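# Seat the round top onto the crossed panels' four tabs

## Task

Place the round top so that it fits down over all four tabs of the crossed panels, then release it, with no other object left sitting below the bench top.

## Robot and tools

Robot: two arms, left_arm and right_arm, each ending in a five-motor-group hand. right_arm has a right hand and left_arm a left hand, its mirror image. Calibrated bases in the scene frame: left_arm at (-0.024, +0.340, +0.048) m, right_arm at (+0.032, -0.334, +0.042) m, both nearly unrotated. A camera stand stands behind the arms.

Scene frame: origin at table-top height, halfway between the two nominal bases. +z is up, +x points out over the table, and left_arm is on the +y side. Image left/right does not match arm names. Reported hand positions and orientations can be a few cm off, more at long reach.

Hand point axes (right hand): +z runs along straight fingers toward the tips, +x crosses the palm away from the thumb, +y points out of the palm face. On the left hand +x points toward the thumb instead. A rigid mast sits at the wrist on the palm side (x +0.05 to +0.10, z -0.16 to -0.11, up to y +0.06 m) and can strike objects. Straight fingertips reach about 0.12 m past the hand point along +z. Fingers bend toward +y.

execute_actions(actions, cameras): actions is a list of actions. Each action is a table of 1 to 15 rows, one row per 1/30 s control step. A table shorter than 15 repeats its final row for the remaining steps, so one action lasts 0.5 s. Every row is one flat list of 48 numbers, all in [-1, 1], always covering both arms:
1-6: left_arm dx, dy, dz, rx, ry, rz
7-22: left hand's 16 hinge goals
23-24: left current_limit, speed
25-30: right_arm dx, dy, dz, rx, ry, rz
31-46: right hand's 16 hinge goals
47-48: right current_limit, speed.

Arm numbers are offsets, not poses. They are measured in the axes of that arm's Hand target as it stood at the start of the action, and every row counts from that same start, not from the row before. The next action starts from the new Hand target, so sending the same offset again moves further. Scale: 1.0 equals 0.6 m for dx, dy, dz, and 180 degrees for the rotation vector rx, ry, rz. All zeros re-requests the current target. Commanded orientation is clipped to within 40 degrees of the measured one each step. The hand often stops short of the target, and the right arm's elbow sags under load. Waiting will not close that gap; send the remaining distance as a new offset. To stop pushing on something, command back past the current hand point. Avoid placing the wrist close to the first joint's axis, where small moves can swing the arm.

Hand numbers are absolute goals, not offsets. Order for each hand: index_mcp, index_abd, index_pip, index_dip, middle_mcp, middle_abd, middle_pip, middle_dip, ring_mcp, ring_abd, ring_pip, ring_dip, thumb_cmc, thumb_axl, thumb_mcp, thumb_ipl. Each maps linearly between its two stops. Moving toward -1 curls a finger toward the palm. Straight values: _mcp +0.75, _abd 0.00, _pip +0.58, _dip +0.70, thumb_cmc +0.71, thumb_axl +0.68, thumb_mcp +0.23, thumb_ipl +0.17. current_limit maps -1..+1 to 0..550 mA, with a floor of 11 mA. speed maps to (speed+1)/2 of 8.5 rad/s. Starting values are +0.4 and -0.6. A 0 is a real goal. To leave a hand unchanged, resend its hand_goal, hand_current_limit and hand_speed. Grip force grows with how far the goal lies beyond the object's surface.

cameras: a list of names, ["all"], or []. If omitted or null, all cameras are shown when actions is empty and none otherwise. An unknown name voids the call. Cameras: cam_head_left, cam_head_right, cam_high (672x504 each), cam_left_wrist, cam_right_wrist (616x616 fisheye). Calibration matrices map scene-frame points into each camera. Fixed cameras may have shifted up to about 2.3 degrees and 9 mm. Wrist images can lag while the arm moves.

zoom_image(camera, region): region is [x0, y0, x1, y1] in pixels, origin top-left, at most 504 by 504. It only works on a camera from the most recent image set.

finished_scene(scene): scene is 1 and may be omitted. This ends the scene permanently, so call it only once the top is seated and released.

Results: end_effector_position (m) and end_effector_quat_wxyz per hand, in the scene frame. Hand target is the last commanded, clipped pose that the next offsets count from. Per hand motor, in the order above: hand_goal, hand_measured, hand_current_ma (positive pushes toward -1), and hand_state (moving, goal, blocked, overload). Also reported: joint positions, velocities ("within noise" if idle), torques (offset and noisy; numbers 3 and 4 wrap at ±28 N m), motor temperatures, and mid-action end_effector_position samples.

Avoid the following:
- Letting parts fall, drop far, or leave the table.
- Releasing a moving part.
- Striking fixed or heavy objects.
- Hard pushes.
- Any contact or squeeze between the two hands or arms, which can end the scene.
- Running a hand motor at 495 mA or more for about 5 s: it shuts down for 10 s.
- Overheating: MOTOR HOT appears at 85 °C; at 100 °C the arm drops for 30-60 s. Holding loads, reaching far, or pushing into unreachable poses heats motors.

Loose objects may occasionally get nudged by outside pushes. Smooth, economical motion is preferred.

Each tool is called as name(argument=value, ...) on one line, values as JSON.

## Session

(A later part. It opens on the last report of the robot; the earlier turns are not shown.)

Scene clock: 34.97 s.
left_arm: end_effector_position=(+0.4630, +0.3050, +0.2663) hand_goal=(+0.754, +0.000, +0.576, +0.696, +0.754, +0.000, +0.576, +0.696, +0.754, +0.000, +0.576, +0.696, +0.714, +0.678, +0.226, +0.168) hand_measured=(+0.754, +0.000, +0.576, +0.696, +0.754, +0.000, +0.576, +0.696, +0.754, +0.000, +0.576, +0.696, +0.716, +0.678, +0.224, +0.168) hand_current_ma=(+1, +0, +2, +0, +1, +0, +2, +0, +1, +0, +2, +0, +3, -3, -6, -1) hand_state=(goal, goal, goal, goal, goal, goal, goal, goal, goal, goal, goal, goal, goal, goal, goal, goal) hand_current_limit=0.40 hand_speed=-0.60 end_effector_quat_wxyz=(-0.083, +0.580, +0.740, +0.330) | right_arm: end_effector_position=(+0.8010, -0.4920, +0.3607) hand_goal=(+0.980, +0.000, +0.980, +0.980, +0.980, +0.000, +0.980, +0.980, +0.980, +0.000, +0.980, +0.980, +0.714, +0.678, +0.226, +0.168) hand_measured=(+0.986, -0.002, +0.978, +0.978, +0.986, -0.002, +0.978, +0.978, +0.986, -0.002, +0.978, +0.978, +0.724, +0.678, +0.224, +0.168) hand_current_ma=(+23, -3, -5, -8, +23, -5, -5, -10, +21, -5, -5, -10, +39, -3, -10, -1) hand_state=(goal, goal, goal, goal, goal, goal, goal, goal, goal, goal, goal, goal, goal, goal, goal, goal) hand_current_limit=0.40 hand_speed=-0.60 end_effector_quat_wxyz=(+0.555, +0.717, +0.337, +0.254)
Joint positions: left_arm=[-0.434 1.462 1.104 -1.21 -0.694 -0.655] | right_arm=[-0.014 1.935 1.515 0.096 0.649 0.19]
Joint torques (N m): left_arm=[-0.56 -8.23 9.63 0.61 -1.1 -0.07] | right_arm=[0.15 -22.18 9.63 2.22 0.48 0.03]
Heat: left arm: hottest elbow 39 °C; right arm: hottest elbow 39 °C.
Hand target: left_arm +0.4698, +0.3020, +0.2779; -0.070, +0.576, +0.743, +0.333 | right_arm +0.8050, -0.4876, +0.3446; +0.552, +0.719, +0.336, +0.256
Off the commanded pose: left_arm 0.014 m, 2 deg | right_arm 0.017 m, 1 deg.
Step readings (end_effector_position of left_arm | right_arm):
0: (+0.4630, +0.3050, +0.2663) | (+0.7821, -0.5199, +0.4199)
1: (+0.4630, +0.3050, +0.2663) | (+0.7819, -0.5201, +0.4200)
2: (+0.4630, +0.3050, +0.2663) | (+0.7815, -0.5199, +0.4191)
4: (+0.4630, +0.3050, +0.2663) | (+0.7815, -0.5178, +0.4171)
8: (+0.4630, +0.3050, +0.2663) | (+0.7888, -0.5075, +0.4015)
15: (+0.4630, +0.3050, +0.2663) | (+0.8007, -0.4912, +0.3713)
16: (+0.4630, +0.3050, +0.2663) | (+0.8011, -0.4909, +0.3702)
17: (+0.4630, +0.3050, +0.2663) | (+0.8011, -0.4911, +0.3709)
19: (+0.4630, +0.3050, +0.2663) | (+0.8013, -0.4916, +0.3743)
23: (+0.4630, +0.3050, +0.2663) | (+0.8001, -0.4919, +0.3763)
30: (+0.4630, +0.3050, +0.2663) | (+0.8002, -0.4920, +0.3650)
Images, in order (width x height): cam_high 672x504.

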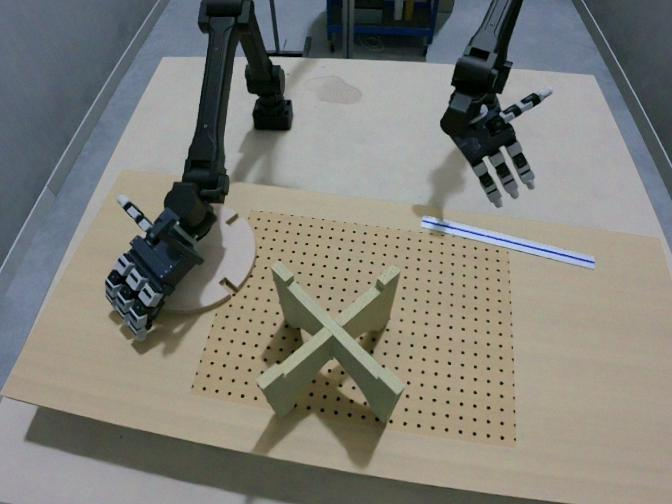

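execute_actions(actions=[[[0,0,0,0,0,0,0.754,0,0.576,0.696,0.754,0,0.576,0.696,0.754,0,0.576,0.696,0.714,0.678,0.226,0.168,0.4,-0.6,0,-0.035,-0.06,0,0,0,0.98,0,0.98,0.98,0.98,0,0.98,0.98,0.98,0,0.98,0.98,0.714,0.678,0.226,0.168,0.4,-0.6]],[[0,0,0,0,0,0,0.754,0,0.576,0.696,0.754,0,0.576,0.696,0.754,0,0.576,0.696,0.714,0.678,0.226,0.168,0.4,-0.6,0,-0.0216,-0.0805,0,0,0,0.98,0,0.98,0.98,0.98,0,0.98,0.98,0.98,0,0.98,0.98,0.714,0.678,0.226,0.168,0.4,-0.6]]], cameras=["cam_high"])

zoom_image(camera="cam_high", region=[70, 170, 290, 390])

Scene clock: 36.57 s.
left_arm: end_effector_position=(+0.4630, +0.3050, +0.2663) hand_goal=(+0.754, +0.000, +0.576, +0.696, +0.754, +0.000, +0.576, +0.696, +0.754, +0.000, +0.576, +0.696, +0.714, +0.678, +0.226, +0.168) hand_measured=(+0.754, +0.000, +0.576, +0.696, +0.754, +0.000, +0.576, +0.696, +0.754, +0.000, +0.576, +0.696, +0.716, +0.678, +0.224, +0.168) hand_current_ma=(+1, +0, +2, +0, +1, +0, +2, +0, +1, +0, +2, +0, +3, -3, -6, -1) hand_state=(goal, goal, goal, goal, goal, goal, goal, goal, goal, goal, goal, goal, goal, goal, goal, goal) hand_current_limit=0.40 hand_speed=-0.60 end_effector_quat_wxyz=(-0.083, +0.580, +0.740, +0.330) | right_arm: end_effector_position=(+0.7378, -0.4512, +0.3502) hand_goal=(+0.980, +0.000, +0.980, +0.980, +0.980, +0.000, +0.980, +0.980, +0.980, +0.000, +0.980, +0.980, +0.714, +0.678, +0.226, +0.168) hand_measured=(+0.952, -0.002, +0.958, +0.968, +0.962, -0.002, +0.966, +0.972, +0.956, +0.000, +0.964, +0.972, +0.724, +0.678, +0.224, +0.168) hand_current_ma=(-124, -6, -91, -44, -82, -9, -59, -31, -103, -3, -64, -31, +39, -3, -10, -1) hand_state=(blocked, goal, blocked, goal, goal, goal, goal, goal, blocked, goal, goal, goal, goal, goal, goal, goal) hand_current_limit=0.40 hand_speed=-0.60 end_effector_quat_wxyz=(+0.562, +0.718, +0.320, +0.255)
Joint positions: left_arm=[-0.434 1.462 1.104 -1.21 -0.694 -0.655] | right_arm=[0.059 1.816 1.294 0.194 0.743 0.233]
Joint torques (N m): left_arm=[-0.56 -8.47 9.63 0.55 -1.1 -0.07] | right_arm=[1.96 -21.25 7.38 1.28 0.41 0.02]
Heat: left arm: hottest elbow 39 °C; right arm: hottest elbow 39 °C.
Hand target: left_arm +0.4698, +0.3020, +0.2779; -0.070, +0.576, +0.743, +0.333 | right_arm +0.7359, -0.4296, +0.3336; +0.552, +0.719, +0.336, +0.256
Off the commanded pose: left_arm 0.014 m, 2 deg | right_arm 0.027 m, 2 deg.
Step readings (end_effector_position of left_arm | right_arm):
0: (+0.4630, +0.3050, +0.2663) | (+0.8010, -0.4920, +0.3607)
1: (+0.4630, +0.3050, +0.2663) | (+0.8006, -0.4922, +0.3603)
2: (+0.4630, +0.3050, +0.2663) | (+0.7988, -0.4920, +0.3587)
4: (+0.4630, +0.3050, +0.2663) | (+0.7923, -0.4887, +0.3553)
8: (+0.4630, +0.3050, +0.2663) | (+0.7798, -0.4807, +0.3536)
15: (+0.4630, +0.3050, +0.2663) | (+0.7748, -0.4748, +0.3530)
16: (+0.4630, +0.3050, +0.2663) | (+0.7743, -0.4750, +0.3527)
17: (+0.4630, +0.3050, +0.2663) | (+0.7716, -0.4743, +0.3522)
19: (+0.4630, +0.3050, +0.2663) | (+0.7616, -0.4705, +0.3516)
23: (+0.4630, +0.3050, +0.2663) | (+0.7443, -0.4581, +0.3507)
30: (+0.4630, +0.3050, +0.2663) | (+0.7381, -0.4512, +0.3505)
Images, in order (width x height): cam_high 672x504.

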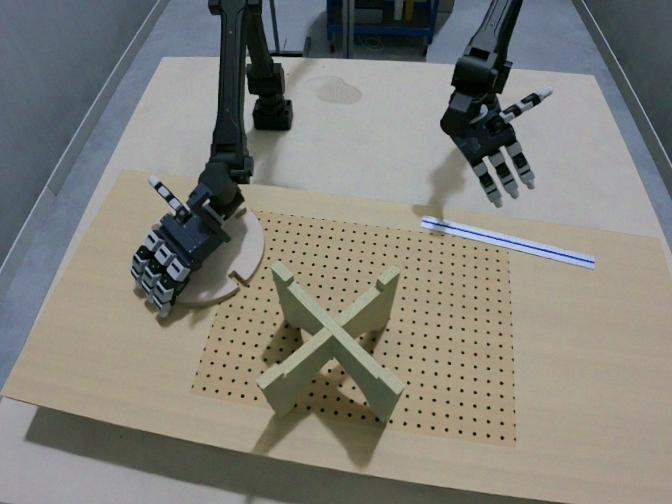

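Scaled by 2.291 from the camera's 672x504 image, which has a finer 960x720 frame.

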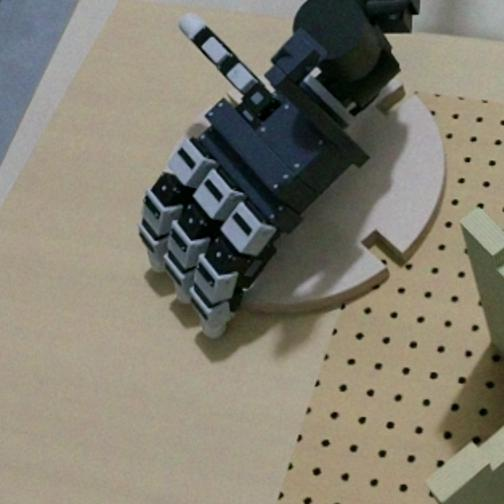

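execute_actions(actions=[[[0,0,0,0,0,0,0.754,0,0.576,0.696,0.754,0,0.576,0.696,0.754,0,0.576,0.696,0.714,0.678,0.226,0.168,0.4,-0.6,0,-0.0216,-0.0805,0,0,0,0.98,0,0.98,0.98,0.98,0,0.98,0.98,0.98,0,0.98,0.98,0.714,0.678,0.226,0.168,0.4,-0.6]],[[0,0,0,0,0,0,0.754,0,0.576,0.696,0.754,0,0.576,0.696,0.754,0,0.576,0.696,0.714,0.678,0.226,0.168,0.4,-0.6,0,-0.0216,-0.0805,0,0,0,0.98,0,0.98,0.98,0.98,0,0.98,0.98,0.98,0,0.98,0.98,0.714,0.678,0.226,0.168,0.4,-0.6]]], cameras=["cam_high"])

zoom_image(camera="cam_high", region=[90, 150, 310, 370])

Scene clock: 38.17 s.
left_arm: end_effector_position=(+0.4630, +0.3050, +0.2663) hand_goal=(+0.754, +0.000, +0.576, +0.696, +0.754, +0.000, +0.576, +0.696, +0.754, +0.000, +0.576, +0.696, +0.714, +0.678, +0.226, +0.168) hand_measured=(+0.754, +0.000, +0.576, +0.696, +0.754, +0.000, +0.576, +0.696, +0.754, +0.000, +0.576, +0.696, +0.716, +0.678, +0.224, +0.168) hand_current_ma=(+1, +0, +2, +0, +1, +0, +2, +0, +1, +0, +2, +0, +3, -3, -6, -1) hand_state=(goal, goal, goal, goal, goal, goal, goal, goal, goal, goal, goal, goal, goal, goal, goal, goal) hand_current_limit=0.40 hand_speed=-0.60 end_effector_quat_wxyz=(-0.083, +0.580, +0.740, +0.330) | right_arm: end_effector_position=(+0.6622, -0.3829, +0.3471) hand_goal=(+0.980, +0.000, +0.980, +0.980, +0.980, +0.000, +0.980, +0.980, +0.980, +0.000, +0.980, +0.980, +0.714, +0.678, +0.226, +0.168) hand_measured=(+0.950, +0.002, +0.954, +0.968, +0.956, +0.000, +0.960, +0.970, +0.954, +0.004, +0.962, +0.972, +0.724, +0.678, +0.224, +0.168) hand_current_ma=(-134, +5, -106, -48, -106, +0, -79, -41, -112, +11, -71, -35, +39, -3, -10, -1) hand_state=(blocked, goal, blocked, goal, blocked, goal, goal, goal, blocked, goal, goal, goal, goal, goal, goal, goal) hand_current_limit=0.40 hand_speed=-0.60 end_effector_quat_wxyz=(+0.563, +0.718, +0.319, +0.256)
Joint positions: left_arm=[-0.434 1.462 1.104 -1.21 -0.694 -0.655] | right_arm=[0.199 1.668 1.084 0.209 0.875 0.301]
Joint torques (N m): left_arm=[-0.5 -8.35 9.63 0.59 -1.1 -0.07] | right_arm=[1.9 -18.08 7.54 0.49 0.31 0.07]
Heat: left arm: hottest elbow 39 °C; right arm: hottest elbow 39 °C.
Hand target: left_arm +0.4698, +0.3020, +0.2779; -0.070, +0.576, +0.743, +0.333 | right_arm +0.6593, -0.3654, +0.3337; +0.552, +0.719, +0.336, +0.256
Off the commanded pose: left_arm 0.014 m, 2 deg | right_arm 0.022 m, 2 deg.
Step readings (end_effector_position of left_arm | right_arm):
0: (+0.4630, +0.3050, +0.2663) | (+0.7378, -0.4512, +0.3502)
1: (+0.4630, +0.3050, +0.2663) | (+0.7373, -0.4512, +0.3500)
2: (+0.4630, +0.3050, +0.2663) | (+0.7352, -0.4508, +0.3494)
4: (+0.4630, +0.3050, +0.2663) | (+0.7254, -0.4471, +0.3488)
8: (+0.4630, +0.3050, +0.2663) | (+0.7067, -0.4314, +0.3489)
15: (+0.4630, +0.3050, +0.2663) | (+0.6999, -0.4172, +0.3485)
16: (+0.4630, +0.3050, +0.2663) | (+0.6993, -0.4173, +0.3485)
17: (+0.4630, +0.3050, +0.2663) | (+0.6973, -0.4171, +0.3478)
19: (+0.4630, +0.3050, +0.2663) | (+0.6882, -0.4140, +0.3473)
23: (+0.4630, +0.3050, +0.2663) | (+0.6695, -0.3979, +0.3474)
30: (+0.4630, +0.3050, +0.2663) | (+0.6625, -0.3826, +0.3471)
Images, in order (width x height): cam_high 672x504.

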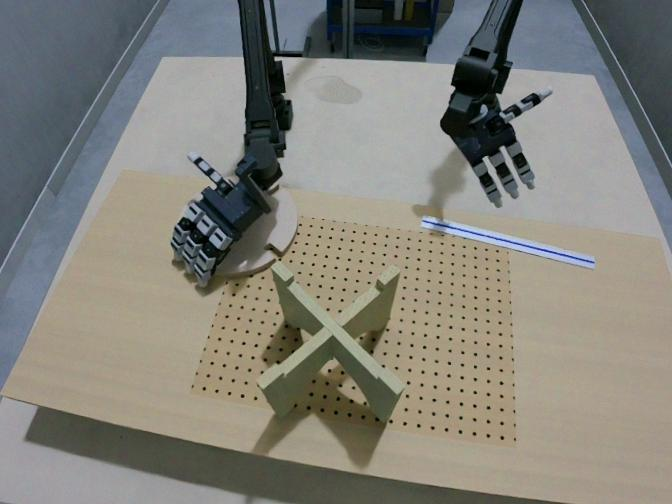

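Scaled by 2.291 from the camera's 672x504 image, which has a finer 960x720 frame.

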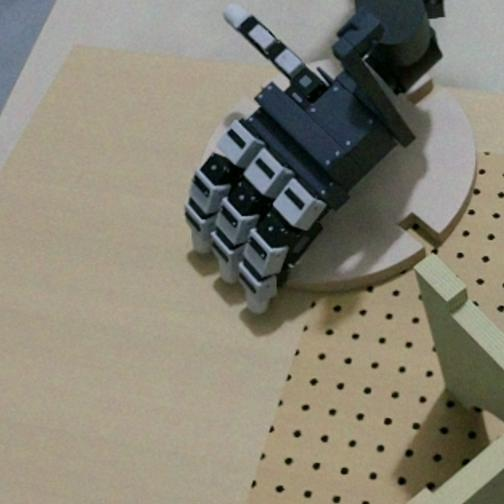

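execute_actions(actions=[[[0,0,0,0,0,0,0.754,0,0.576,0.696,0.754,0,0.576,0.696,0.754,0,0.576,0.696,0.714,0.678,0.226,0.168,0.4,-0.6,0,-0.0216,-0.0805,0,0,0,0.98,0,0.98,0.98,0.98,0,0.98,0.98,0.98,0,0.98,0.98,0.714,0.678,0.226,0.168,0.4,-0.6]],[[0,0,0,0,0,0,0.754,0,0.576,0.696,0.754,0,0.576,0.696,0.754,0,0.576,0.696,0.714,0.678,0.226,0.168,0.4,-0.6,0,-0.0216,-0.0805,0,0,0,0.98,0,0.98,0.98,0.98,0,0.98,0.98,0.98,0,0.98,0.98,0.714,0.678,0.226,0.168,0.4,-0.6]]], cameras=["cam_high"])

zoom_image(camera="cam_high", region=[90, 150, 310, 370])

Scene clock: 39.93 s.
left_arm: end_effector_position=(+0.4630, +0.3050, +0.2663) hand_goal=(+0.754, +0.000, +0.576, +0.696, +0.754, +0.000, +0.576, +0.696, +0.754, +0.000, +0.576, +0.696, +0.714, +0.678, +0.226, +0.168) hand_measured=(+0.754, +0.000, +0.576, +0.696, +0.754, +0.000, +0.576, +0.696, +0.754, +0.000, +0.576, +0.696, +0.716, +0.678, +0.224, +0.168) hand_current_ma=(+1, +0, +2, +0, +1, +0, +2, +0, +1, +0, +2, +0, +3, -3, -6, -1) hand_state=(goal, goal, goal, goal, goal, goal, goal, goal, goal, goal, goal, goal, goal, goal, goal, goal) hand_current_limit=0.40 hand_speed=-0.60 end_effector_quat_wxyz=(-0.083, +0.580, +0.740, +0.330) | right_arm: end_effector_position=(+0.5866, -0.3154, +0.3441) hand_goal=(+0.980, +0.000, +0.980, +0.980, +0.980, +0.000, +0.980, +0.980, +0.980, +0.000, +0.980, +0.980, +0.714, +0.678, +0.226, +0.168) hand_measured=(+0.952, +0.000, +0.954, +0.968, +0.958, -0.002, +0.960, +0.970, +0.958, +0.002, +0.962, +0.972, +0.724, +0.678, +0.224, +0.168) hand_current_ma=(-123, +0, -106, -50, -93, -5, -79, -41, -98, +9, -71, -35, +39, -3, -10, -1) hand_state=(blocked, goal, blocked, goal, blocked, goal, goal, goal, blocked, goal, goal, goal, goal, goal, goal, goal) hand_current_limit=0.40 hand_speed=-0.60 end_effector_quat_wxyz=(+0.560, +0.720, +0.319, +0.257)
Joint positions: left_arm=[-0.434 1.462 1.104 -1.21 -0.694 -0.655] | right_arm=[0.376 1.538 0.94 0.112 1.032 0.439]
Joint torques (N m): left_arm=[-0.56 -8.35 9.66 0.61 -1.11 -0.07] | right_arm=[1.85 -15.21 7.64 0.14 0.45 0.06]
Heat: left arm: hottest elbow 39 °C; right arm: hottest elbow 39 °C.
Hand target: left_arm +0.4698, +0.3020, +0.2779; -0.070, +0.576, +0.743, +0.333 | right_arm +0.5827, -0.3010, +0.3338; +0.552, +0.719, +0.336, +0.256
Off the commanded pose: left_arm 0.014 m, 2 deg | right_arm 0.018 m, 2 deg.
Step readings (end_effector_position of left_arm | right_arm):
0: (+0.4630, +0.3050, +0.2663) | (+0.6622, -0.3829, +0.3471)
1: (+0.4630, +0.3050, +0.2663) | (+0.6616, -0.3830, +0.3468)
2: (+0.4630, +0.3050, +0.2663) | (+0.6598, -0.3826, +0.3467)
4: (+0.4630, +0.3050, +0.2663) | (+0.6507, -0.3793, +0.3458)
8: (+0.4630, +0.3050, +0.2663) | (+0.6325, -0.3628, +0.3463)
15: (+0.4630, +0.3050, +0.2663) | (+0.6251, -0.3482, +0.3457)
16: (+0.4630, +0.3050, +0.2663) | (+0.6244, -0.3486, +0.3459)
17: (+0.4630, +0.3050, +0.2663) | (+0.6225, -0.3483, +0.3456)
19: (+0.4630, +0.3050, +0.2663) | (+0.6135, -0.3448, +0.3448)
23: (+0.4630, +0.3050, +0.2663) | (+0.5955, -0.3283, +0.3450)
30: (+0.4630, +0.3050, +0.2663) | (+0.5874, -0.3147, +0.3444)
Images, in order (width x height): cam_high 672x504.

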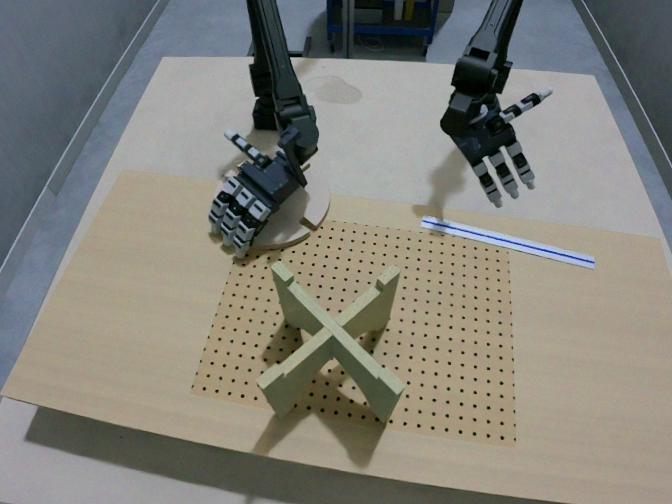

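Scaled by 2.291 from the camera's 672x504 image, which has a finer 960x720 frame.

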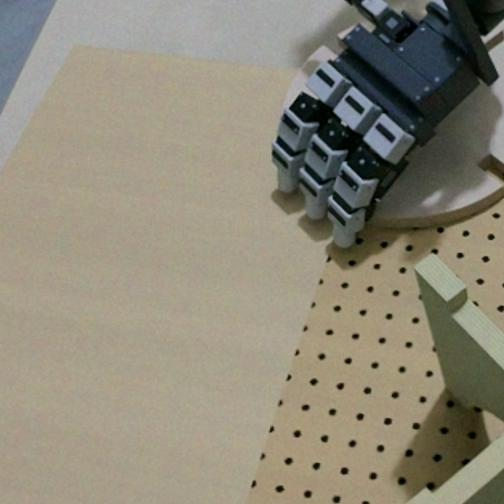

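execute_actions(actions=[[[0,0,0,0,0,0,0.754,0,0.576,0.696,0.754,0,0.576,0.696,0.754,0,0.576,0.696,0.714,0.678,0.226,0.168,0.4,-0.6,0,0.17,-0.011,0,0,0,0.98,0,0.98,0.98,0.98,0,0.98,0.98,0.98,0,0.98,0.98,0.714,0.678,0.226,0.168,0.4,-0.6]],[[0,0,0,0,0,0,0.754,0,0.576,0.696,0.754,0,0.576,0.696,0.754,0,0.576,0.696,0.714,0.678,0.226,0.168,0.4,-0.6,-0.19,0.0417,0.155,0,0,0,0.98,0,0.98,0.98,0.98,0,0.98,0.98,0.98,0,0.98,0.98,0.714,0.678,0.226,0.168,0.4,-0.6]]], cameras=["cam_high","cam_head_left","cam_head_right","cam_left_wrist"])

zoom_image(camera="cam_head_left", region=[300, 120, 520, 290])

zoom_image(camera="cam_high", region=[150, 140, 370, 300])

Scene clock: 41.87 s.
left_arm: end_effector_position=(+0.4630, +0.3050, +0.2663) hand_goal=(+0.754, +0.000, +0.576, +0.696, +0.754, +0.000, +0.576, +0.696, +0.754, +0.000, +0.576, +0.696, +0.714, +0.678, +0.226, +0.168) hand_measured=(+0.754, +0.000, +0.576, +0.696, +0.754, +0.000, +0.576, +0.696, +0.754, +0.000, +0.576, +0.696, +0.716, +0.678, +0.224, +0.168) hand_current_ma=(+1, +0, +2, +0, +1, +0, +2, +0, +1, +0, +2, +0, +3, -3, -6, -1) hand_state=(goal, goal, goal, goal, goal, goal, goal, goal, goal, goal, goal, goal, goal, goal, goal, goal) hand_current_limit=0.40 hand_speed=-0.60 end_effector_quat_wxyz=(-0.083, +0.580, +0.740, +0.330) | right_arm: end_effector_position=(+0.5916, -0.4683, +0.4356) hand_goal=(+0.980, +0.000, +0.980, +0.980, +0.980, +0.000, +0.980, +0.980, +0.980, +0.000, +0.980, +0.980, +0.714, +0.678, +0.226, +0.168) hand_measured=(+0.986, -0.002, +0.978, +0.978, +0.988, -0.002, +0.978, +0.978, +0.986, -0.002, +0.978, +0.978, +0.724, +0.678, +0.224, +0.168) hand_current_ma=(+27, -3, -4, -8, +29, -5, -4, -10, +28, -3, -3, -9, +39, -3, -6, -1) hand_state=(goal, goal, goal, goal, goal, goal, goal, goal, goal, goal, goal, goal, goal, goal, goal, goal) hand_current_limit=0.40 hand_speed=-0.60 end_effector_quat_wxyz=(+0.550, +0.725, +0.329, +0.254)
Joint positions: left_arm=[-0.434 1.462 1.104 -1.21 -0.694 -0.655] | right_arm=[0.033 1.345 0.995 -0.005 0.698 0.241]
Joint torques (N m): left_arm=[-0.5 -8.29 9.66 0.61 -1.09 -0.07] | right_arm=[0.32 -12.04 10.48 2.21 0.33 -0.23]
Heat: left arm: hottest elbow 40 °C; right arm: hottest elbow 39 °C.
Hand target: left_arm +0.4698, +0.3020, +0.2779; -0.070, +0.576, +0.743, +0.333 | right_arm +0.5987, -0.4631, +0.4344; +0.552, +0.719, +0.336, +0.256
Off the commanded pose: left_arm 0.014 m, 2 deg | right_arm 0.009 m, 1 deg.
Step readings (end_effector_position of left_arm | right_arm):
0: (+0.4630, +0.3050, +0.2663) | (+0.5865, -0.3154, +0.3441)
1: (+0.4630, +0.3050, +0.2663) | (+0.5864, -0.3155, +0.3442)
2: (+0.4630, +0.3050, +0.2663) | (+0.5869, -0.3150, +0.3452)
4: (+0.4630, +0.3050, +0.2663) | (+0.5870, -0.3143, +0.3504)
8: (+0.4630, +0.3050, +0.2663) | (+0.5826, -0.3149, +0.3804)
15: (+0.4630, +0.3050, +0.2663) | (+0.5855, -0.3135, +0.4263)
16: (+0.4630, +0.3050, +0.2663) | (+0.5868, -0.3130, +0.4262)
17: (+0.4630, +0.3050, +0.2663) | (+0.5918, -0.3146, +0.4244)
19: (+0.4630, +0.3050, +0.2663) | (+0.5994, -0.3319, +0.4193)
23: (+0.4630, +0.3050, +0.2663) | (+0.5910, -0.4202, +0.4207)
30: (+0.4630, +0.3050, +0.2663) | (+0.5869, -0.4766, +0.4327)
Images, in order (width x height): cam_head_left 672x504, cam_head_right 672x504, cam_high 672x504, cam_left_wrist 616x616.

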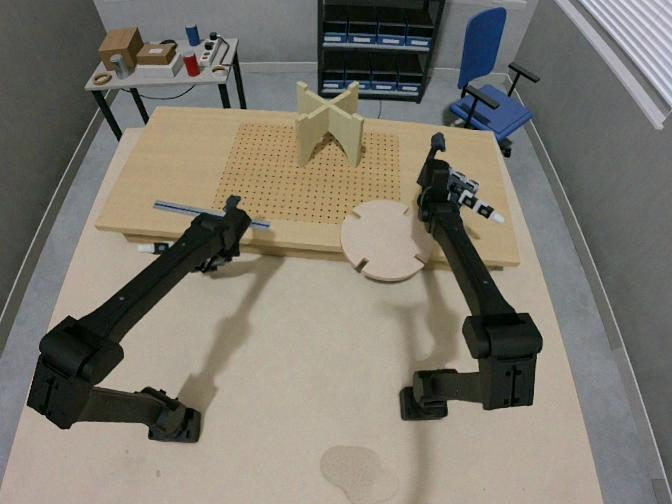

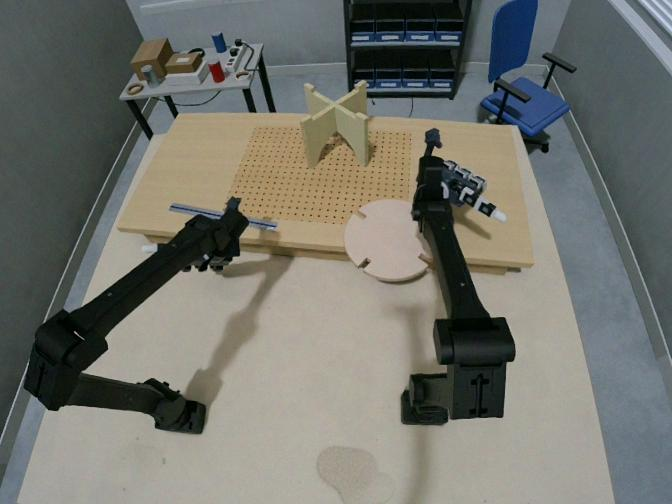

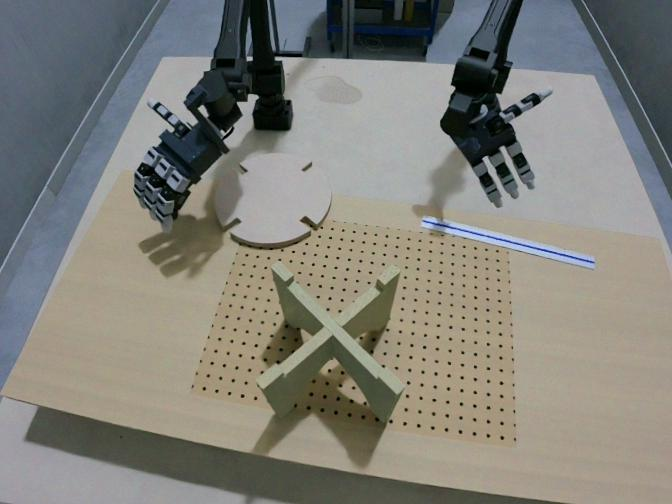

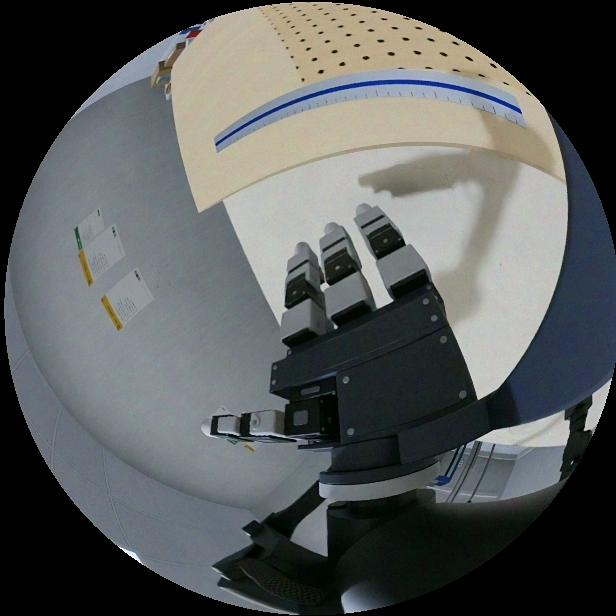

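Scaled by 2.291 from the camera's 672x504 image, which has a finer 960x720 frame.

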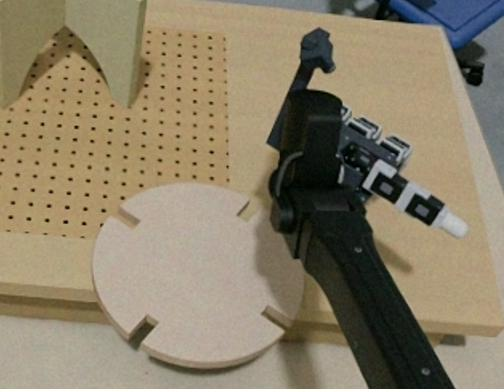

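Scaled by 2.291 from the camera's 672x504 image, which has a finer 960x720 frame.

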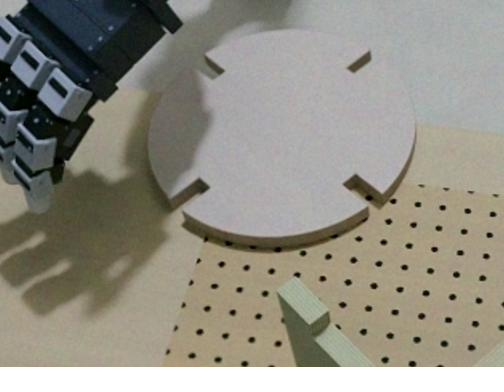

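execute_actions(actions=[[[0,0,0,0,0,0,0.754,0,0.576,0.696,0.754,0,0.576,0.696,0.754,0,0.576,0.696,0.714,0.678,0.226,0.168,0.4,-0.6,0.234,-0.017,-0.064,0,0.2147,-0.0576,0.98,0,0.98,0.98,0.98,0,0.98,0.98,0.98,0,0.98,0.98,0.714,0.678,0.226,0.168,0.4,-0.6]],[[0,0,0,0,0,0,0.754,0,0.576,0.696,0.754,0,0.576,0.696,0.754,0,0.576,0.696,0.714,0.678,0.226,0.168,0.4,-0.6,0,-0.0724,0.0194,0,0,0,0.98,0,0.98,0.98,0.98,0,0.98,0.98,0.98,0,0.98,0.98,0.714,0.678,0.226,0.168,0.4,-0.6]],[[0,0,0,0,0,0,0.754,0,0.576,0.696,0.754,0,0.576,0.696,0.754,0,0.576,0.696,0.714,0.678,0.226,0.168,0.4,-0.6,0,-0.0724,0.0194,0,0,0,0.98,0,0.98,0.98,0.98,0,0.98,0.98,0.98,0,0.98,0.98,0.714,0.678,0.226,0.168,0.4,-0.6]]], cameras=["cam_high"])

zoom_image(camera="cam_high", region=[150, 120, 370, 300])

Scene clock: 49.00 s.
left_arm: end_effector_position=(+0.4630, +0.3050, +0.2663) hand_goal=(+0.754, +0.000, +0.576, +0.696, +0.754, +0.000, +0.576, +0.696, +0.754, +0.000, +0.576, +0.696, +0.714, +0.678, +0.226, +0.168) hand_measured=(+0.754, +0.000, +0.576, +0.696, +0.754, +0.000, +0.576, +0.696, +0.754, +0.000, +0.576, +0.696, +0.716, +0.678, +0.224, +0.168) hand_current_ma=(+1, +0, +2, +0, +1, +0, +2, +0, +1, +0, +2, +0, +3, -3, -6, -1) hand_state=(goal, goal, goal, goal, goal, goal, goal, goal, goal, goal, goal, goal, goal, goal, goal, goal) hand_current_limit=0.40 hand_speed=-0.60 end_effector_quat_wxyz=(-0.083, +0.580, +0.740, +0.330) | right_arm: end_effector_position=(+0.6548, -0.3248, +0.3552) hand_goal=(+0.980, +0.000, +0.980, +0.980, +0.980, +0.000, +0.980, +0.980, +0.980, +0.000, +0.980, +0.980, +0.714, +0.678, +0.226, +0.168) hand_measured=(+0.986, -0.002, +0.984, +0.984, +0.986, -0.002, +0.982, +0.982, +0.988, +0.000, +0.980, +0.978, +0.726, +0.678, +0.226, +0.168) hand_current_ma=(+23, -8, +16, +11, +27, -8, +9, +4, +34, +2, -2, -9, +47, -3, -2, -1) hand_state=(goal, goal, goal, goal, goal, goal, goal, goal, goal, goal, goal, goal, goal, goal, goal, goal) hand_current_limit=0.40 hand_speed=-0.60 end_effector_quat_wxyz=(+0.428, +0.560, +0.560, +0.436)
Joint positions: left_arm=[-0.434 1.462 1.104 -1.21 -0.694 -0.655] | right_arm=[0.087 1.469 0.855 0.357 0.061 0.026]
Joint torques (N m): left_arm=[-0.5 -8.35 9.63 0.55 -1.1 -0.06] | right_arm=[-0.97 -12.4 9.05 2.52 0.14 -0.19]
Heat: left arm: hottest elbow 40 °C; right arm: hottest elbow 39 °C.
Hand target: left_arm +0.4698, +0.3020, +0.2779; -0.070, +0.576, +0.743, +0.333 | right_arm +0.6584, -0.3300, +0.3441; +0.430, +0.561, +0.562, +0.429
Off the commanded pose: left_arm 0.014 m, 2 deg | right_arm 0.013 m, 1 deg.
Step readings (end_effector_position of left_arm | right_arm):
0: (+0.4630, +0.3050, +0.2663) | (+0.5916, -0.4683, +0.4356)
1: (+0.4630, +0.3050, +0.2663) | (+0.5937, -0.4663, +0.4349)
2: (+0.4630, +0.3050, +0.2663) | (+0.6038, -0.4553, +0.4321)
4: (+0.4630, +0.3050, +0.2663) | (+0.6216, -0.4217, +0.4265)
8: (+0.4630, +0.3050, +0.2663) | (+0.6383, -0.3427, +0.4254)
15: (+0.4630, +0.3050, +0.2663) | (+0.6447, -0.3231, +0.4263)
16: (+0.4630, +0.3050, +0.2663) | (+0.6457, -0.3245, +0.4247)
17: (+0.4630, +0.3050, +0.2663) | (+0.6472, -0.3258, +0.4239)
19: (+0.4630, +0.3050, +0.2663) | (+0.6502, -0.3266, +0.4228)
23: (+0.4630, +0.3050, +0.2663) | (+0.6533, -0.3263, +0.4078)
30: (+0.4630, +0.3050, +0.2663) | (+0.6561, -0.3253, +0.3879)
31: (+0.4630, +0.3050, +0.2663) | (+0.6561, -0.3253, +0.3883)
32: (+0.4630, +0.3050, +0.2663) | (+0.6554, -0.3254, +0.3894)
34: (+0.4630, +0.3050, +0.2663) | (+0.6536, -0.3255, +0.3894)
38: (+0.4630, +0.3050, +0.2663) | (+0.6530, -0.3255, +0.3689)
45: (+0.4630, +0.3050, +0.2663) | (+0.6547, -0.3248, +0.3550)
Images, in order (width x height): cam_high 672x504.

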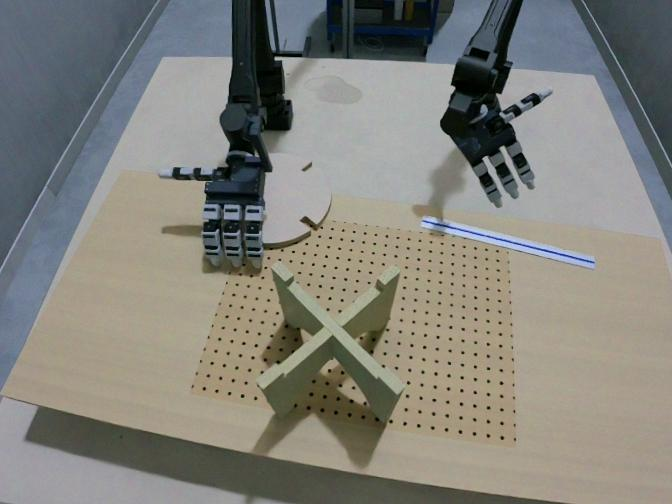

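Scaled by 2.291 from the camera's 672x504 image, which has a finer 960x720 frame.

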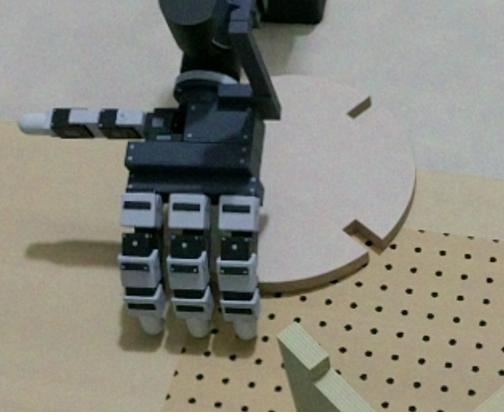

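execute_actions(actions=[[[0,0,0,0,0,0,0.754,0,0.576,0.696,0.754,0,0.576,0.696,0.754,0,0.576,0.696,0.714,0.678,0.226,0.168,0.4,-0.6,0,-0.0194,-0.0725,0,0,0,0.98,0,0.98,0.98,0.98,0,0.98,0.98,0.98,0,0.98,0.98,0.714,0.678,0.226,0.168,0.4,-0.6]],[[0,0,0,0,0,0,0.754,0,0.576,0.696,0.754,0,0.576,0.696,0.754,0,0.576,0.696,0.714,0.678,0.226,0.168,0.4,-0.6,0,-0.013,-0.0483,0,0,0,0.98,0,0.98,0.98,0.98,0,0.98,0.98,0.98,0,0.98,0.98,0.714,0.678,0.226,0.168,0.4,-0.6]]], cameras=["cam_high","cam_head_left"])

zoom_image(camera="cam_high", region=[150, 120, 370, 300])

zoom_image(camera="cam_head_left", region=[300, 140, 520, 310])

Scene clock: 50.63 s.
left_arm: end_effector_position=(+0.4630, +0.3050, +0.2663) hand_goal=(+0.754, +0.000, +0.576, +0.696, +0.754, +0.000, +0.576, +0.696, +0.754, +0.000, +0.576, +0.696, +0.714, +0.678, +0.226, +0.168) hand_measured=(+0.754, +0.000, +0.576, +0.696, +0.754, +0.000, +0.576, +0.696, +0.754, +0.000, +0.576, +0.696, +0.716, +0.678, +0.224, +0.168) hand_current_ma=(+1, +0, +2, +0, +1, +0, +2, +0, +1, +0, +2, +0, +3, -3, -6, -1) hand_state=(goal, goal, goal, goal, goal, goal, goal, goal, goal, goal, goal, goal, goal, goal, goal, goal) hand_current_limit=0.40 hand_speed=-0.60 end_effector_quat_wxyz=(-0.083, +0.580, +0.740, +0.330) | right_arm: end_effector_position=(+0.5889, -0.3318, +0.3515) hand_goal=(+0.980, +0.000, +0.980, +0.980, +0.980, +0.000, +0.980, +0.980, +0.980, +0.000, +0.980, +0.980, +0.714, +0.678, +0.226, +0.168) hand_measured=(+0.976, -0.002, +0.972, +0.976, +0.980, -0.002, +0.976, +0.978, +0.946, -0.002, +0.950, +0.962, +0.726, +0.678, +0.226, +0.168) hand_current_ma=(-14, -8, -34, -12, +2, -8, -18, -9, -151, -5, -130, -75, +47, -3, -2, -1) hand_state=(goal, goal, goal, goal, goal, goal, goal, goal, blocked, goal, blocked, goal, goal, goal, goal, goal) hand_current_limit=0.40 hand_speed=-0.60 end_effector_quat_wxyz=(+0.433, +0.561, +0.555, +0.435)
Joint positions: left_arm=[-0.434 1.462 1.104 -1.21 -0.694 -0.655] | right_arm=[0.087 1.308 0.677 0.381 0.074 0.026]
Joint torques (N m): left_arm=[-0.67 -8.53 9.62 0.58 -1.09 -0.07] | right_arm=[0.03 -12.04 7.75 1.62 0.11 -0.17]
Heat: left arm: hottest elbow 40 °C; right arm: hottest elbow 39 °C.
Hand target: left_arm +0.4698, +0.3020, +0.2779; -0.070, +0.576, +0.743, +0.333 | right_arm +0.5833, -0.3300, +0.3444; +0.430, +0.561, +0.562, +0.429
Off the commanded pose: left_arm 0.014 m, 2 deg | right_arm 0.009 m, 1 deg.
Step readings (end_effector_position of left_arm | right_arm):
0: (+0.4630, +0.3050, +0.2663) | (+0.6548, -0.3248, +0.3553)
1: (+0.4630, +0.3050, +0.2663) | (+0.6546, -0.3248, +0.3546)
2: (+0.4630, +0.3050, +0.2663) | (+0.6533, -0.3249, +0.3536)
4: (+0.4630, +0.3050, +0.2663) | (+0.6454, -0.3255, +0.3515)
8: (+0.4630, +0.3050, +0.2663) | (+0.6245, -0.3276, +0.3518)
15: (+0.4630, +0.3050, +0.2663) | (+0.6164, -0.3283, +0.3518)
16: (+0.4630, +0.3050, +0.2663) | (+0.6162, -0.3283, +0.3516)
17: (+0.4630, +0.3050, +0.2663) | (+0.6151, -0.3285, +0.3510)
19: (+0.4630, +0.3050, +0.2663) | (+0.6086, -0.3292, +0.3506)
23: (+0.4630, +0.3050, +0.2663) | (+0.5943, -0.3312, +0.3511)
30: (+0.4630, +0.3050, +0.2663) | (+0.5889, -0.3318, +0.3515)
Images, in order (width x height): cam_head_left 672x504, cam_high 672x504.

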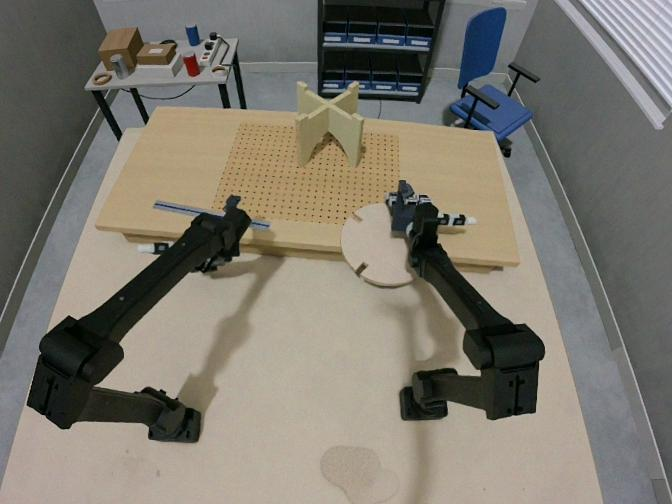

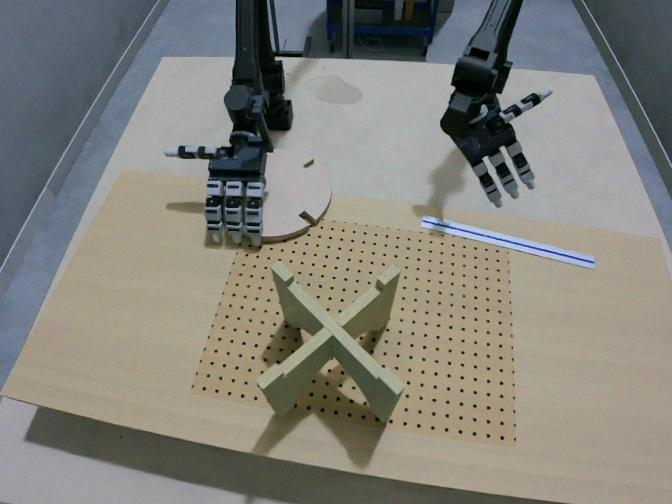

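Scaled by 2.291 from the camera's 672x504 image, which has a finer 960x720 frame.

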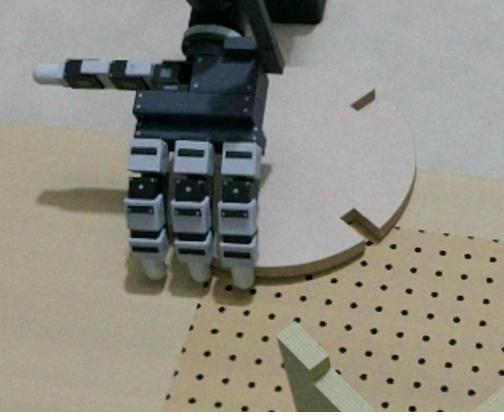

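Scaled by 2.291 from the camera's 672x504 image, which has a finer 960x720 frame.

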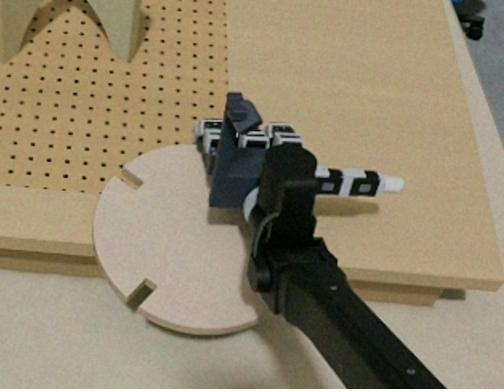

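execute_actions(actions=[[[0,0,0,0,0,0,0.754,0,0.576,0.696,0.754,0,0.576,0.696,0.754,0,0.576,0.696,0.714,0.678,0.226,0.168,0.4,-0.6,0,-0.0129,-0.0483,0,0,0,0.98,0,0.98,0.98,0.98,0,0.98,0.98,0.98,0,0.98,0.98,0.714,0.678,0.226,0.168,0.4,-0.6]]], cameras=["cam_high","cam_head_left"])

zoom_image(camera="cam_high", region=[150, 120, 370, 300])

zoom_image(camera="cam_head_left", region=[300, 140, 520, 310])

Scene clock: 51.63 s.
left_arm: end_effector_position=(+0.4630, +0.3050, +0.2663) hand_goal=(+0.754, +0.000, +0.576, +0.696, +0.754, +0.000, +0.576, +0.696, +0.754, +0.000, +0.576, +0.696, +0.714, +0.678, +0.226, +0.168) hand_measured=(+0.754, +0.000, +0.576, +0.696, +0.754, +0.000, +0.576, +0.696, +0.754, +0.000, +0.576, +0.696, +0.716, +0.678, +0.224, +0.168) hand_current_ma=(+1, +0, +2, +0, +1, +0, +2, +0, +1, +0, +2, +0, +3, -3, -6, -1) hand_state=(goal, goal, goal, goal, goal, goal, goal, goal, goal, goal, goal, goal, goal, goal, goal, goal) hand_current_limit=0.40 hand_speed=-0.60 end_effector_quat_wxyz=(-0.083, +0.580, +0.740, +0.330) | right_arm: end_effector_position=(+0.5573, -0.3353, +0.3592) hand_goal=(+0.980, +0.000, +0.980, +0.980, +0.980, +0.000, +0.980, +0.980, +0.980, +0.000, +0.980, +0.980, +0.714, +0.678, +0.226, +0.168) hand_measured=(+0.986, -0.002, +0.978, +0.978, +0.986, -0.002, +0.978, +0.978, +0.930, +0.000, +0.940, +0.956, +0.726, +0.678, +0.226, +0.168) hand_current_ma=(+22, -8, -5, -8, +22, -8, -5, -9, -234, -1, -176, -97, +47, -3, -2, -1) hand_state=(goal, goal, goal, goal, goal, goal, goal, goal, blocked, goal, blocked, blocked, goal, goal, goal, goal) hand_current_limit=0.40 hand_speed=-0.60 end_effector_quat_wxyz=(+0.441, +0.558, +0.548, +0.440)
Joint positions: left_arm=[-0.434 1.462 1.104 -1.21 -0.694 -0.655] | right_arm=[0.087 1.214 0.605 0.381 0.081 0.026]
Joint torques (N m): left_arm=[-0.5 -8.29 9.65 0.59 -1.1 -0.07] | right_arm=[0.5 -9.82 7.84 1.01 0.08 -0.15]
Heat: left arm: hottest elbow 40 °C; right arm: hottest elbow 39 °C.
Hand target: left_arm +0.4698, +0.3020, +0.2779; -0.070, +0.576, +0.743, +0.333 | right_arm +0.5533, -0.3300, +0.3445; +0.430, +0.561, +0.562, +0.429
Off the commanded pose: left_arm 0.014 m, 2 deg | right_arm 0.016 m, 2 deg.
Step readings (end_effector_position of left_arm | right_arm):
0: (+0.4630, +0.3050, +0.2663) | (+0.5889, -0.3318, +0.3515)
1: (+0.4630, +0.3050, +0.2663) | (+0.5886, -0.3318, +0.3513)
2: (+0.4630, +0.3050, +0.2663) | (+0.5875, -0.3320, +0.3508)
4: (+0.4630, +0.3050, +0.2663) | (+0.5809, -0.3329, +0.3510)
8: (+0.4630, +0.3050, +0.2663) | (+0.5637, -0.3348, +0.3527)
15: (+0.4630, +0.3050, +0.2663) | (+0.5574, -0.3353, +0.3594)
Images, in order (width x height): cam_head_left 672x504, cam_high 672x504.

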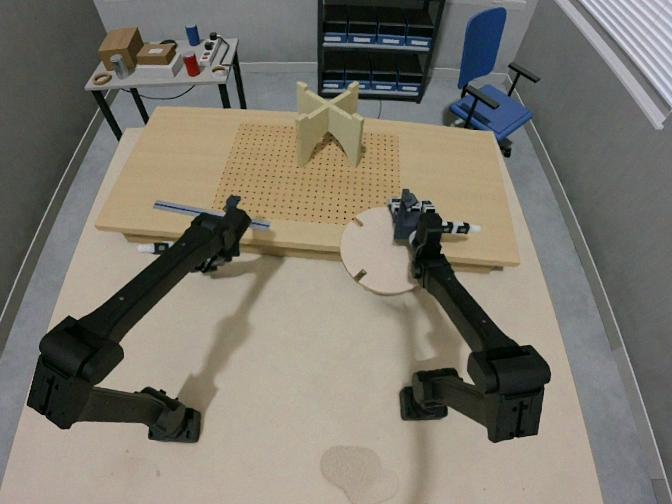

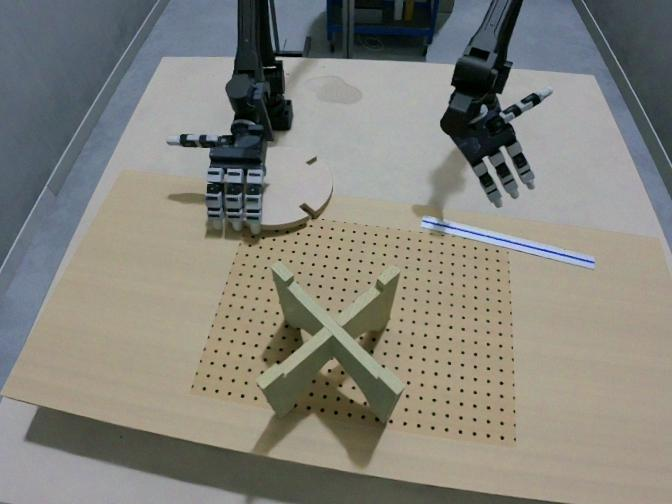

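Scaled by 2.291 from the camera's 672x504 image, which has a finer 960x720 frame.

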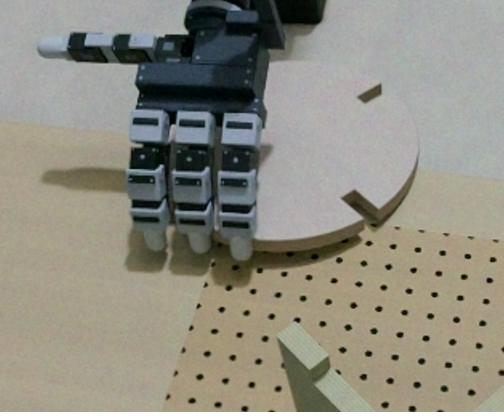

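Scaled by 2.291 from the camera's 672x504 image, which has a finer 960x720 frame.

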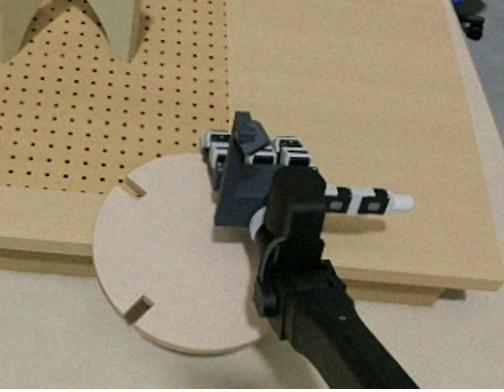

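execute_actions(actions=[[[0,0,0,0,0,0,0.754,0,0.576,0.696,0.754,0,0.576,0.696,0.754,0,0.576,0.696,0.714,0.678,0.226,0.168,0.4,-0.6,0,0.1,0,0,0,0,0.98,0,0.98,0.98,0.98,0,0.98,0.98,0.98,0,0.98,0.98,0.714,0.678,0.226,0.168,0.4,-0.6]],[[0,0,0,0,0,0,0.754,0,0.576,0.696,0.754,0,0.576,0.696,0.754,0,0.576,0.696,0.714,0.678,0.226,0.168,0.4,-0.6,-0.25,0.1,0,0,0,0,0.98,0,0.98,0.98,0.98,0,0.98,0.98,0.98,0,0.98,0.98,0.714,0.678,0.226,0.168,0.4,-0.6]],[[0,0,0,0,0,0,0.754,0,0.576,0.696,0.754,0,0.576,0.696,0.754,0,0.576,0.696,0.714,0.678,0.226,0.168,0.4,-0.6,-0.2,0,-0.2,0,0,0,0.98,0,0.98,0.98,0.98,0,0.98,0.98,0.98,0,0.98,0.98,0.714,0.678,0.226,0.168,0.4,-0.6]]], cameras=["cam_high","cam_head_left","cam_head_right"])

zoom_image(camera="cam_high", region=[150, 120, 370, 300])

zoom_image(camera="cam_head_left", region=[300, 160, 520, 330])

zoom_image(camera="cam_head_right", region=[300, 160, 520, 330])

Scene clock: 54.50 s.
left_arm: end_effector_position=(+0.4630, +0.3050, +0.2663) hand_goal=(+0.754, +0.000, +0.576, +0.696, +0.754, +0.000, +0.576, +0.696, +0.754, +0.000, +0.576, +0.696, +0.714, +0.678, +0.226, +0.168) hand_measured=(+0.754, +0.000, +0.576, +0.696, +0.754, +0.000, +0.576, +0.696, +0.754, +0.000, +0.576, +0.696, +0.716, +0.678, +0.224, +0.168) hand_current_ma=(+1, +0, +2, +0, +1, +0, +2, +0, +1, +0, +2, +0, +3, -3, -6, -1) hand_state=(goal, goal, goal, goal, goal, goal, goal, goal, goal, goal, goal, goal, goal, goal, goal, goal) hand_current_limit=0.40 hand_speed=-0.60 end_effector_quat_wxyz=(-0.083, +0.580, +0.740, +0.330) | right_arm: end_effector_position=(+0.4634, -0.5940, +0.4643) hand_goal=(+0.980, +0.000, +0.980, +0.980, +0.980, +0.000, +0.980, +0.980, +0.980, +0.000, +0.980, +0.980, +0.714, +0.678, +0.226, +0.168) hand_measured=(+0.986, +0.000, +0.978, +0.978, +0.986, +0.000, +0.978, +0.978, +0.984, +0.000, +0.978, +0.978, +0.726, +0.678, +0.224, +0.168) hand_current_ma=(+25, -2, -4, -8, +20, -1, -5, -9, +18, +0, -5, -9, +48, -3, -8, -1) hand_state=(goal, goal, goal, goal, goal, goal, goal, goal, goal, goal, goal, goal, goal, goal, goal, goal) hand_current_limit=0.40 hand_speed=-0.60 end_effector_quat_wxyz=(+0.414, +0.575, +0.556, +0.434)
Joint positions: left_arm=[-0.434 1.462 1.104 -1.21 -0.694 -0.655] | right_arm=[-0.756 1.054 0.857 -0.192 -0.738 -0.229]
Joint torques (N m): left_arm=[-0.5 -8.35 9.63 0.59 -1.1 -0.07] | right_arm=[-0.44 -7.06 15.19 1.05 -0.34 -0.19]
Heat: left arm: hottest elbow 40 °C; right arm: hottest elbow 39 °C.
Hand target: left_arm +0.4698, +0.3020, +0.2779; -0.070, +0.576, +0.743, +0.333 | right_arm +0.4688, -0.5998, +0.4918; +0.430, +0.561, +0.562, +0.429
Off the commanded pose: left_arm 0.014 m, 2 deg | right_arm 0.029 m, 3 deg.
Step readings (end_effector_position of left_arm | right_arm):
0: (+0.4630, +0.3050, +0.2663) | (+0.5573, -0.3353, +0.3592)
1: (+0.4630, +0.3050, +0.2663) | (+0.5573, -0.3353, +0.3588)
2: (+0.4630, +0.3050, +0.2663) | (+0.5574, -0.3353, +0.3578)
4: (+0.4630, +0.3050, +0.2663) | (+0.5577, -0.3355, +0.3570)
8: (+0.4630, +0.3050, +0.2663) | (+0.5575, -0.3354, +0.3705)
15: (+0.4630, +0.3050, +0.2663) | (+0.5591, -0.3349, +0.3861)
16: (+0.4630, +0.3050, +0.2663) | (+0.5594, -0.3343, +0.3856)
17: (+0.4630, +0.3050, +0.2663) | (+0.5609, -0.3344, +0.3857)
19: (+0.4630, +0.3050, +0.2663) | (+0.5636, -0.3533, +0.3883)
23: (+0.4630, +0.3050, +0.2663) | (+0.5579, -0.4436, +0.4097)
30: (+0.4630, +0.3050, +0.2663) | (+0.5628, -0.4847, +0.4508)
31: (+0.4630, +0.3050, +0.2663) | (+0.5647, -0.4823, +0.4514)
32: (+0.4630, +0.3050, +0.2663) | (+0.5642, -0.4796, +0.4504)
34: (+0.4630, +0.3050, +0.2663) | (+0.5524, -0.4909, +0.4501)
38: (+0.4630, +0.3050, +0.2663) | (+0.4996, -0.5638, +0.4666)
45: (+0.4630, +0.3050, +0.2663) | (+0.4603, -0.5978, +0.4706)
Images, in order (width x height): cam_head_left 672x504, cam_head_right 672x504, cam_high 672x504.

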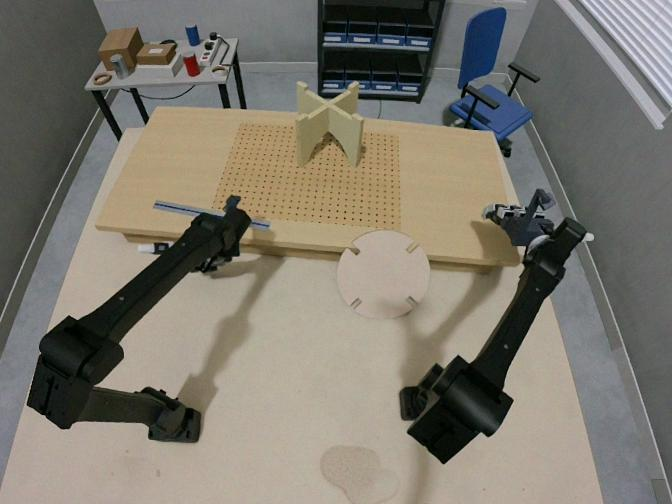

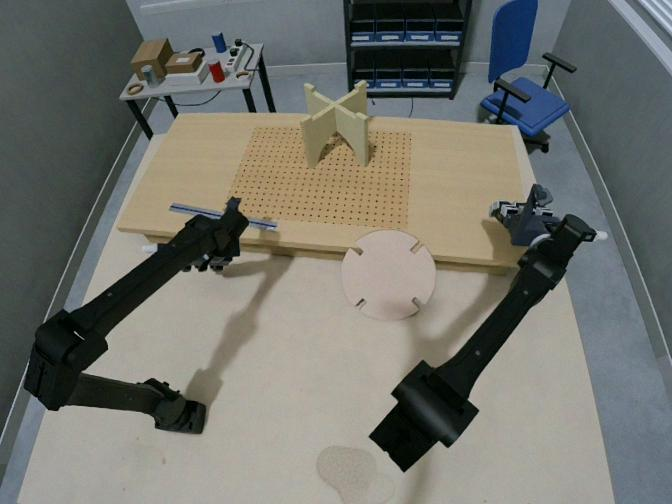

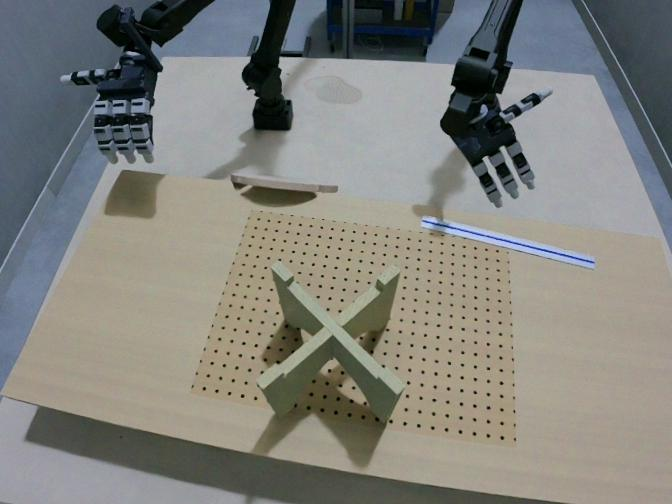

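Scaled by 2.291 from the camera's 672x504 image, which has a finer 960x720 frame.

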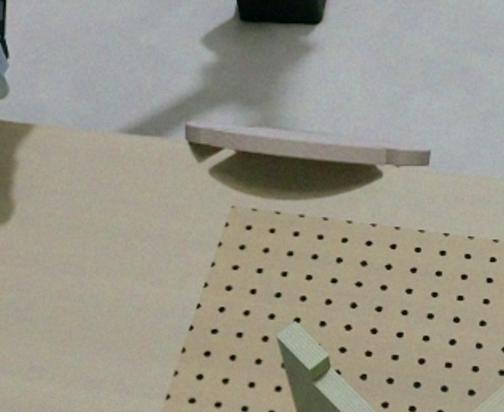

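Scaled by 2.291 from the camera's 672x504 image, which has a finer 960x720 frame.

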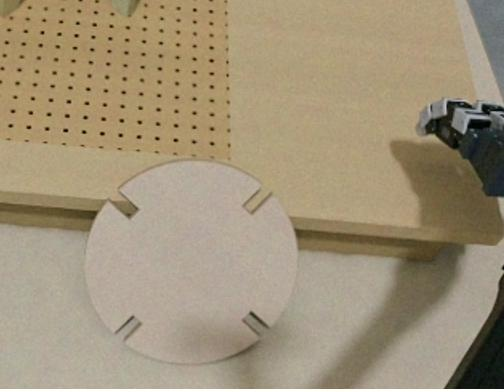

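Scaled by 2.291 from the camera's 672x504 image, which has a finer 960x720 frame.

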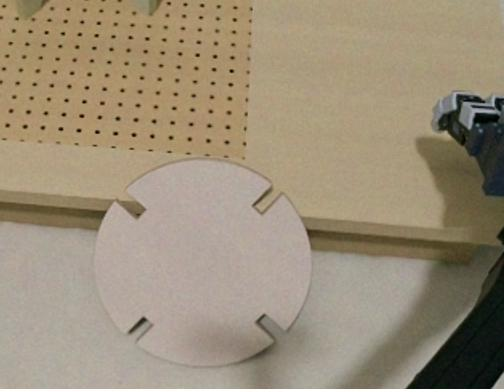

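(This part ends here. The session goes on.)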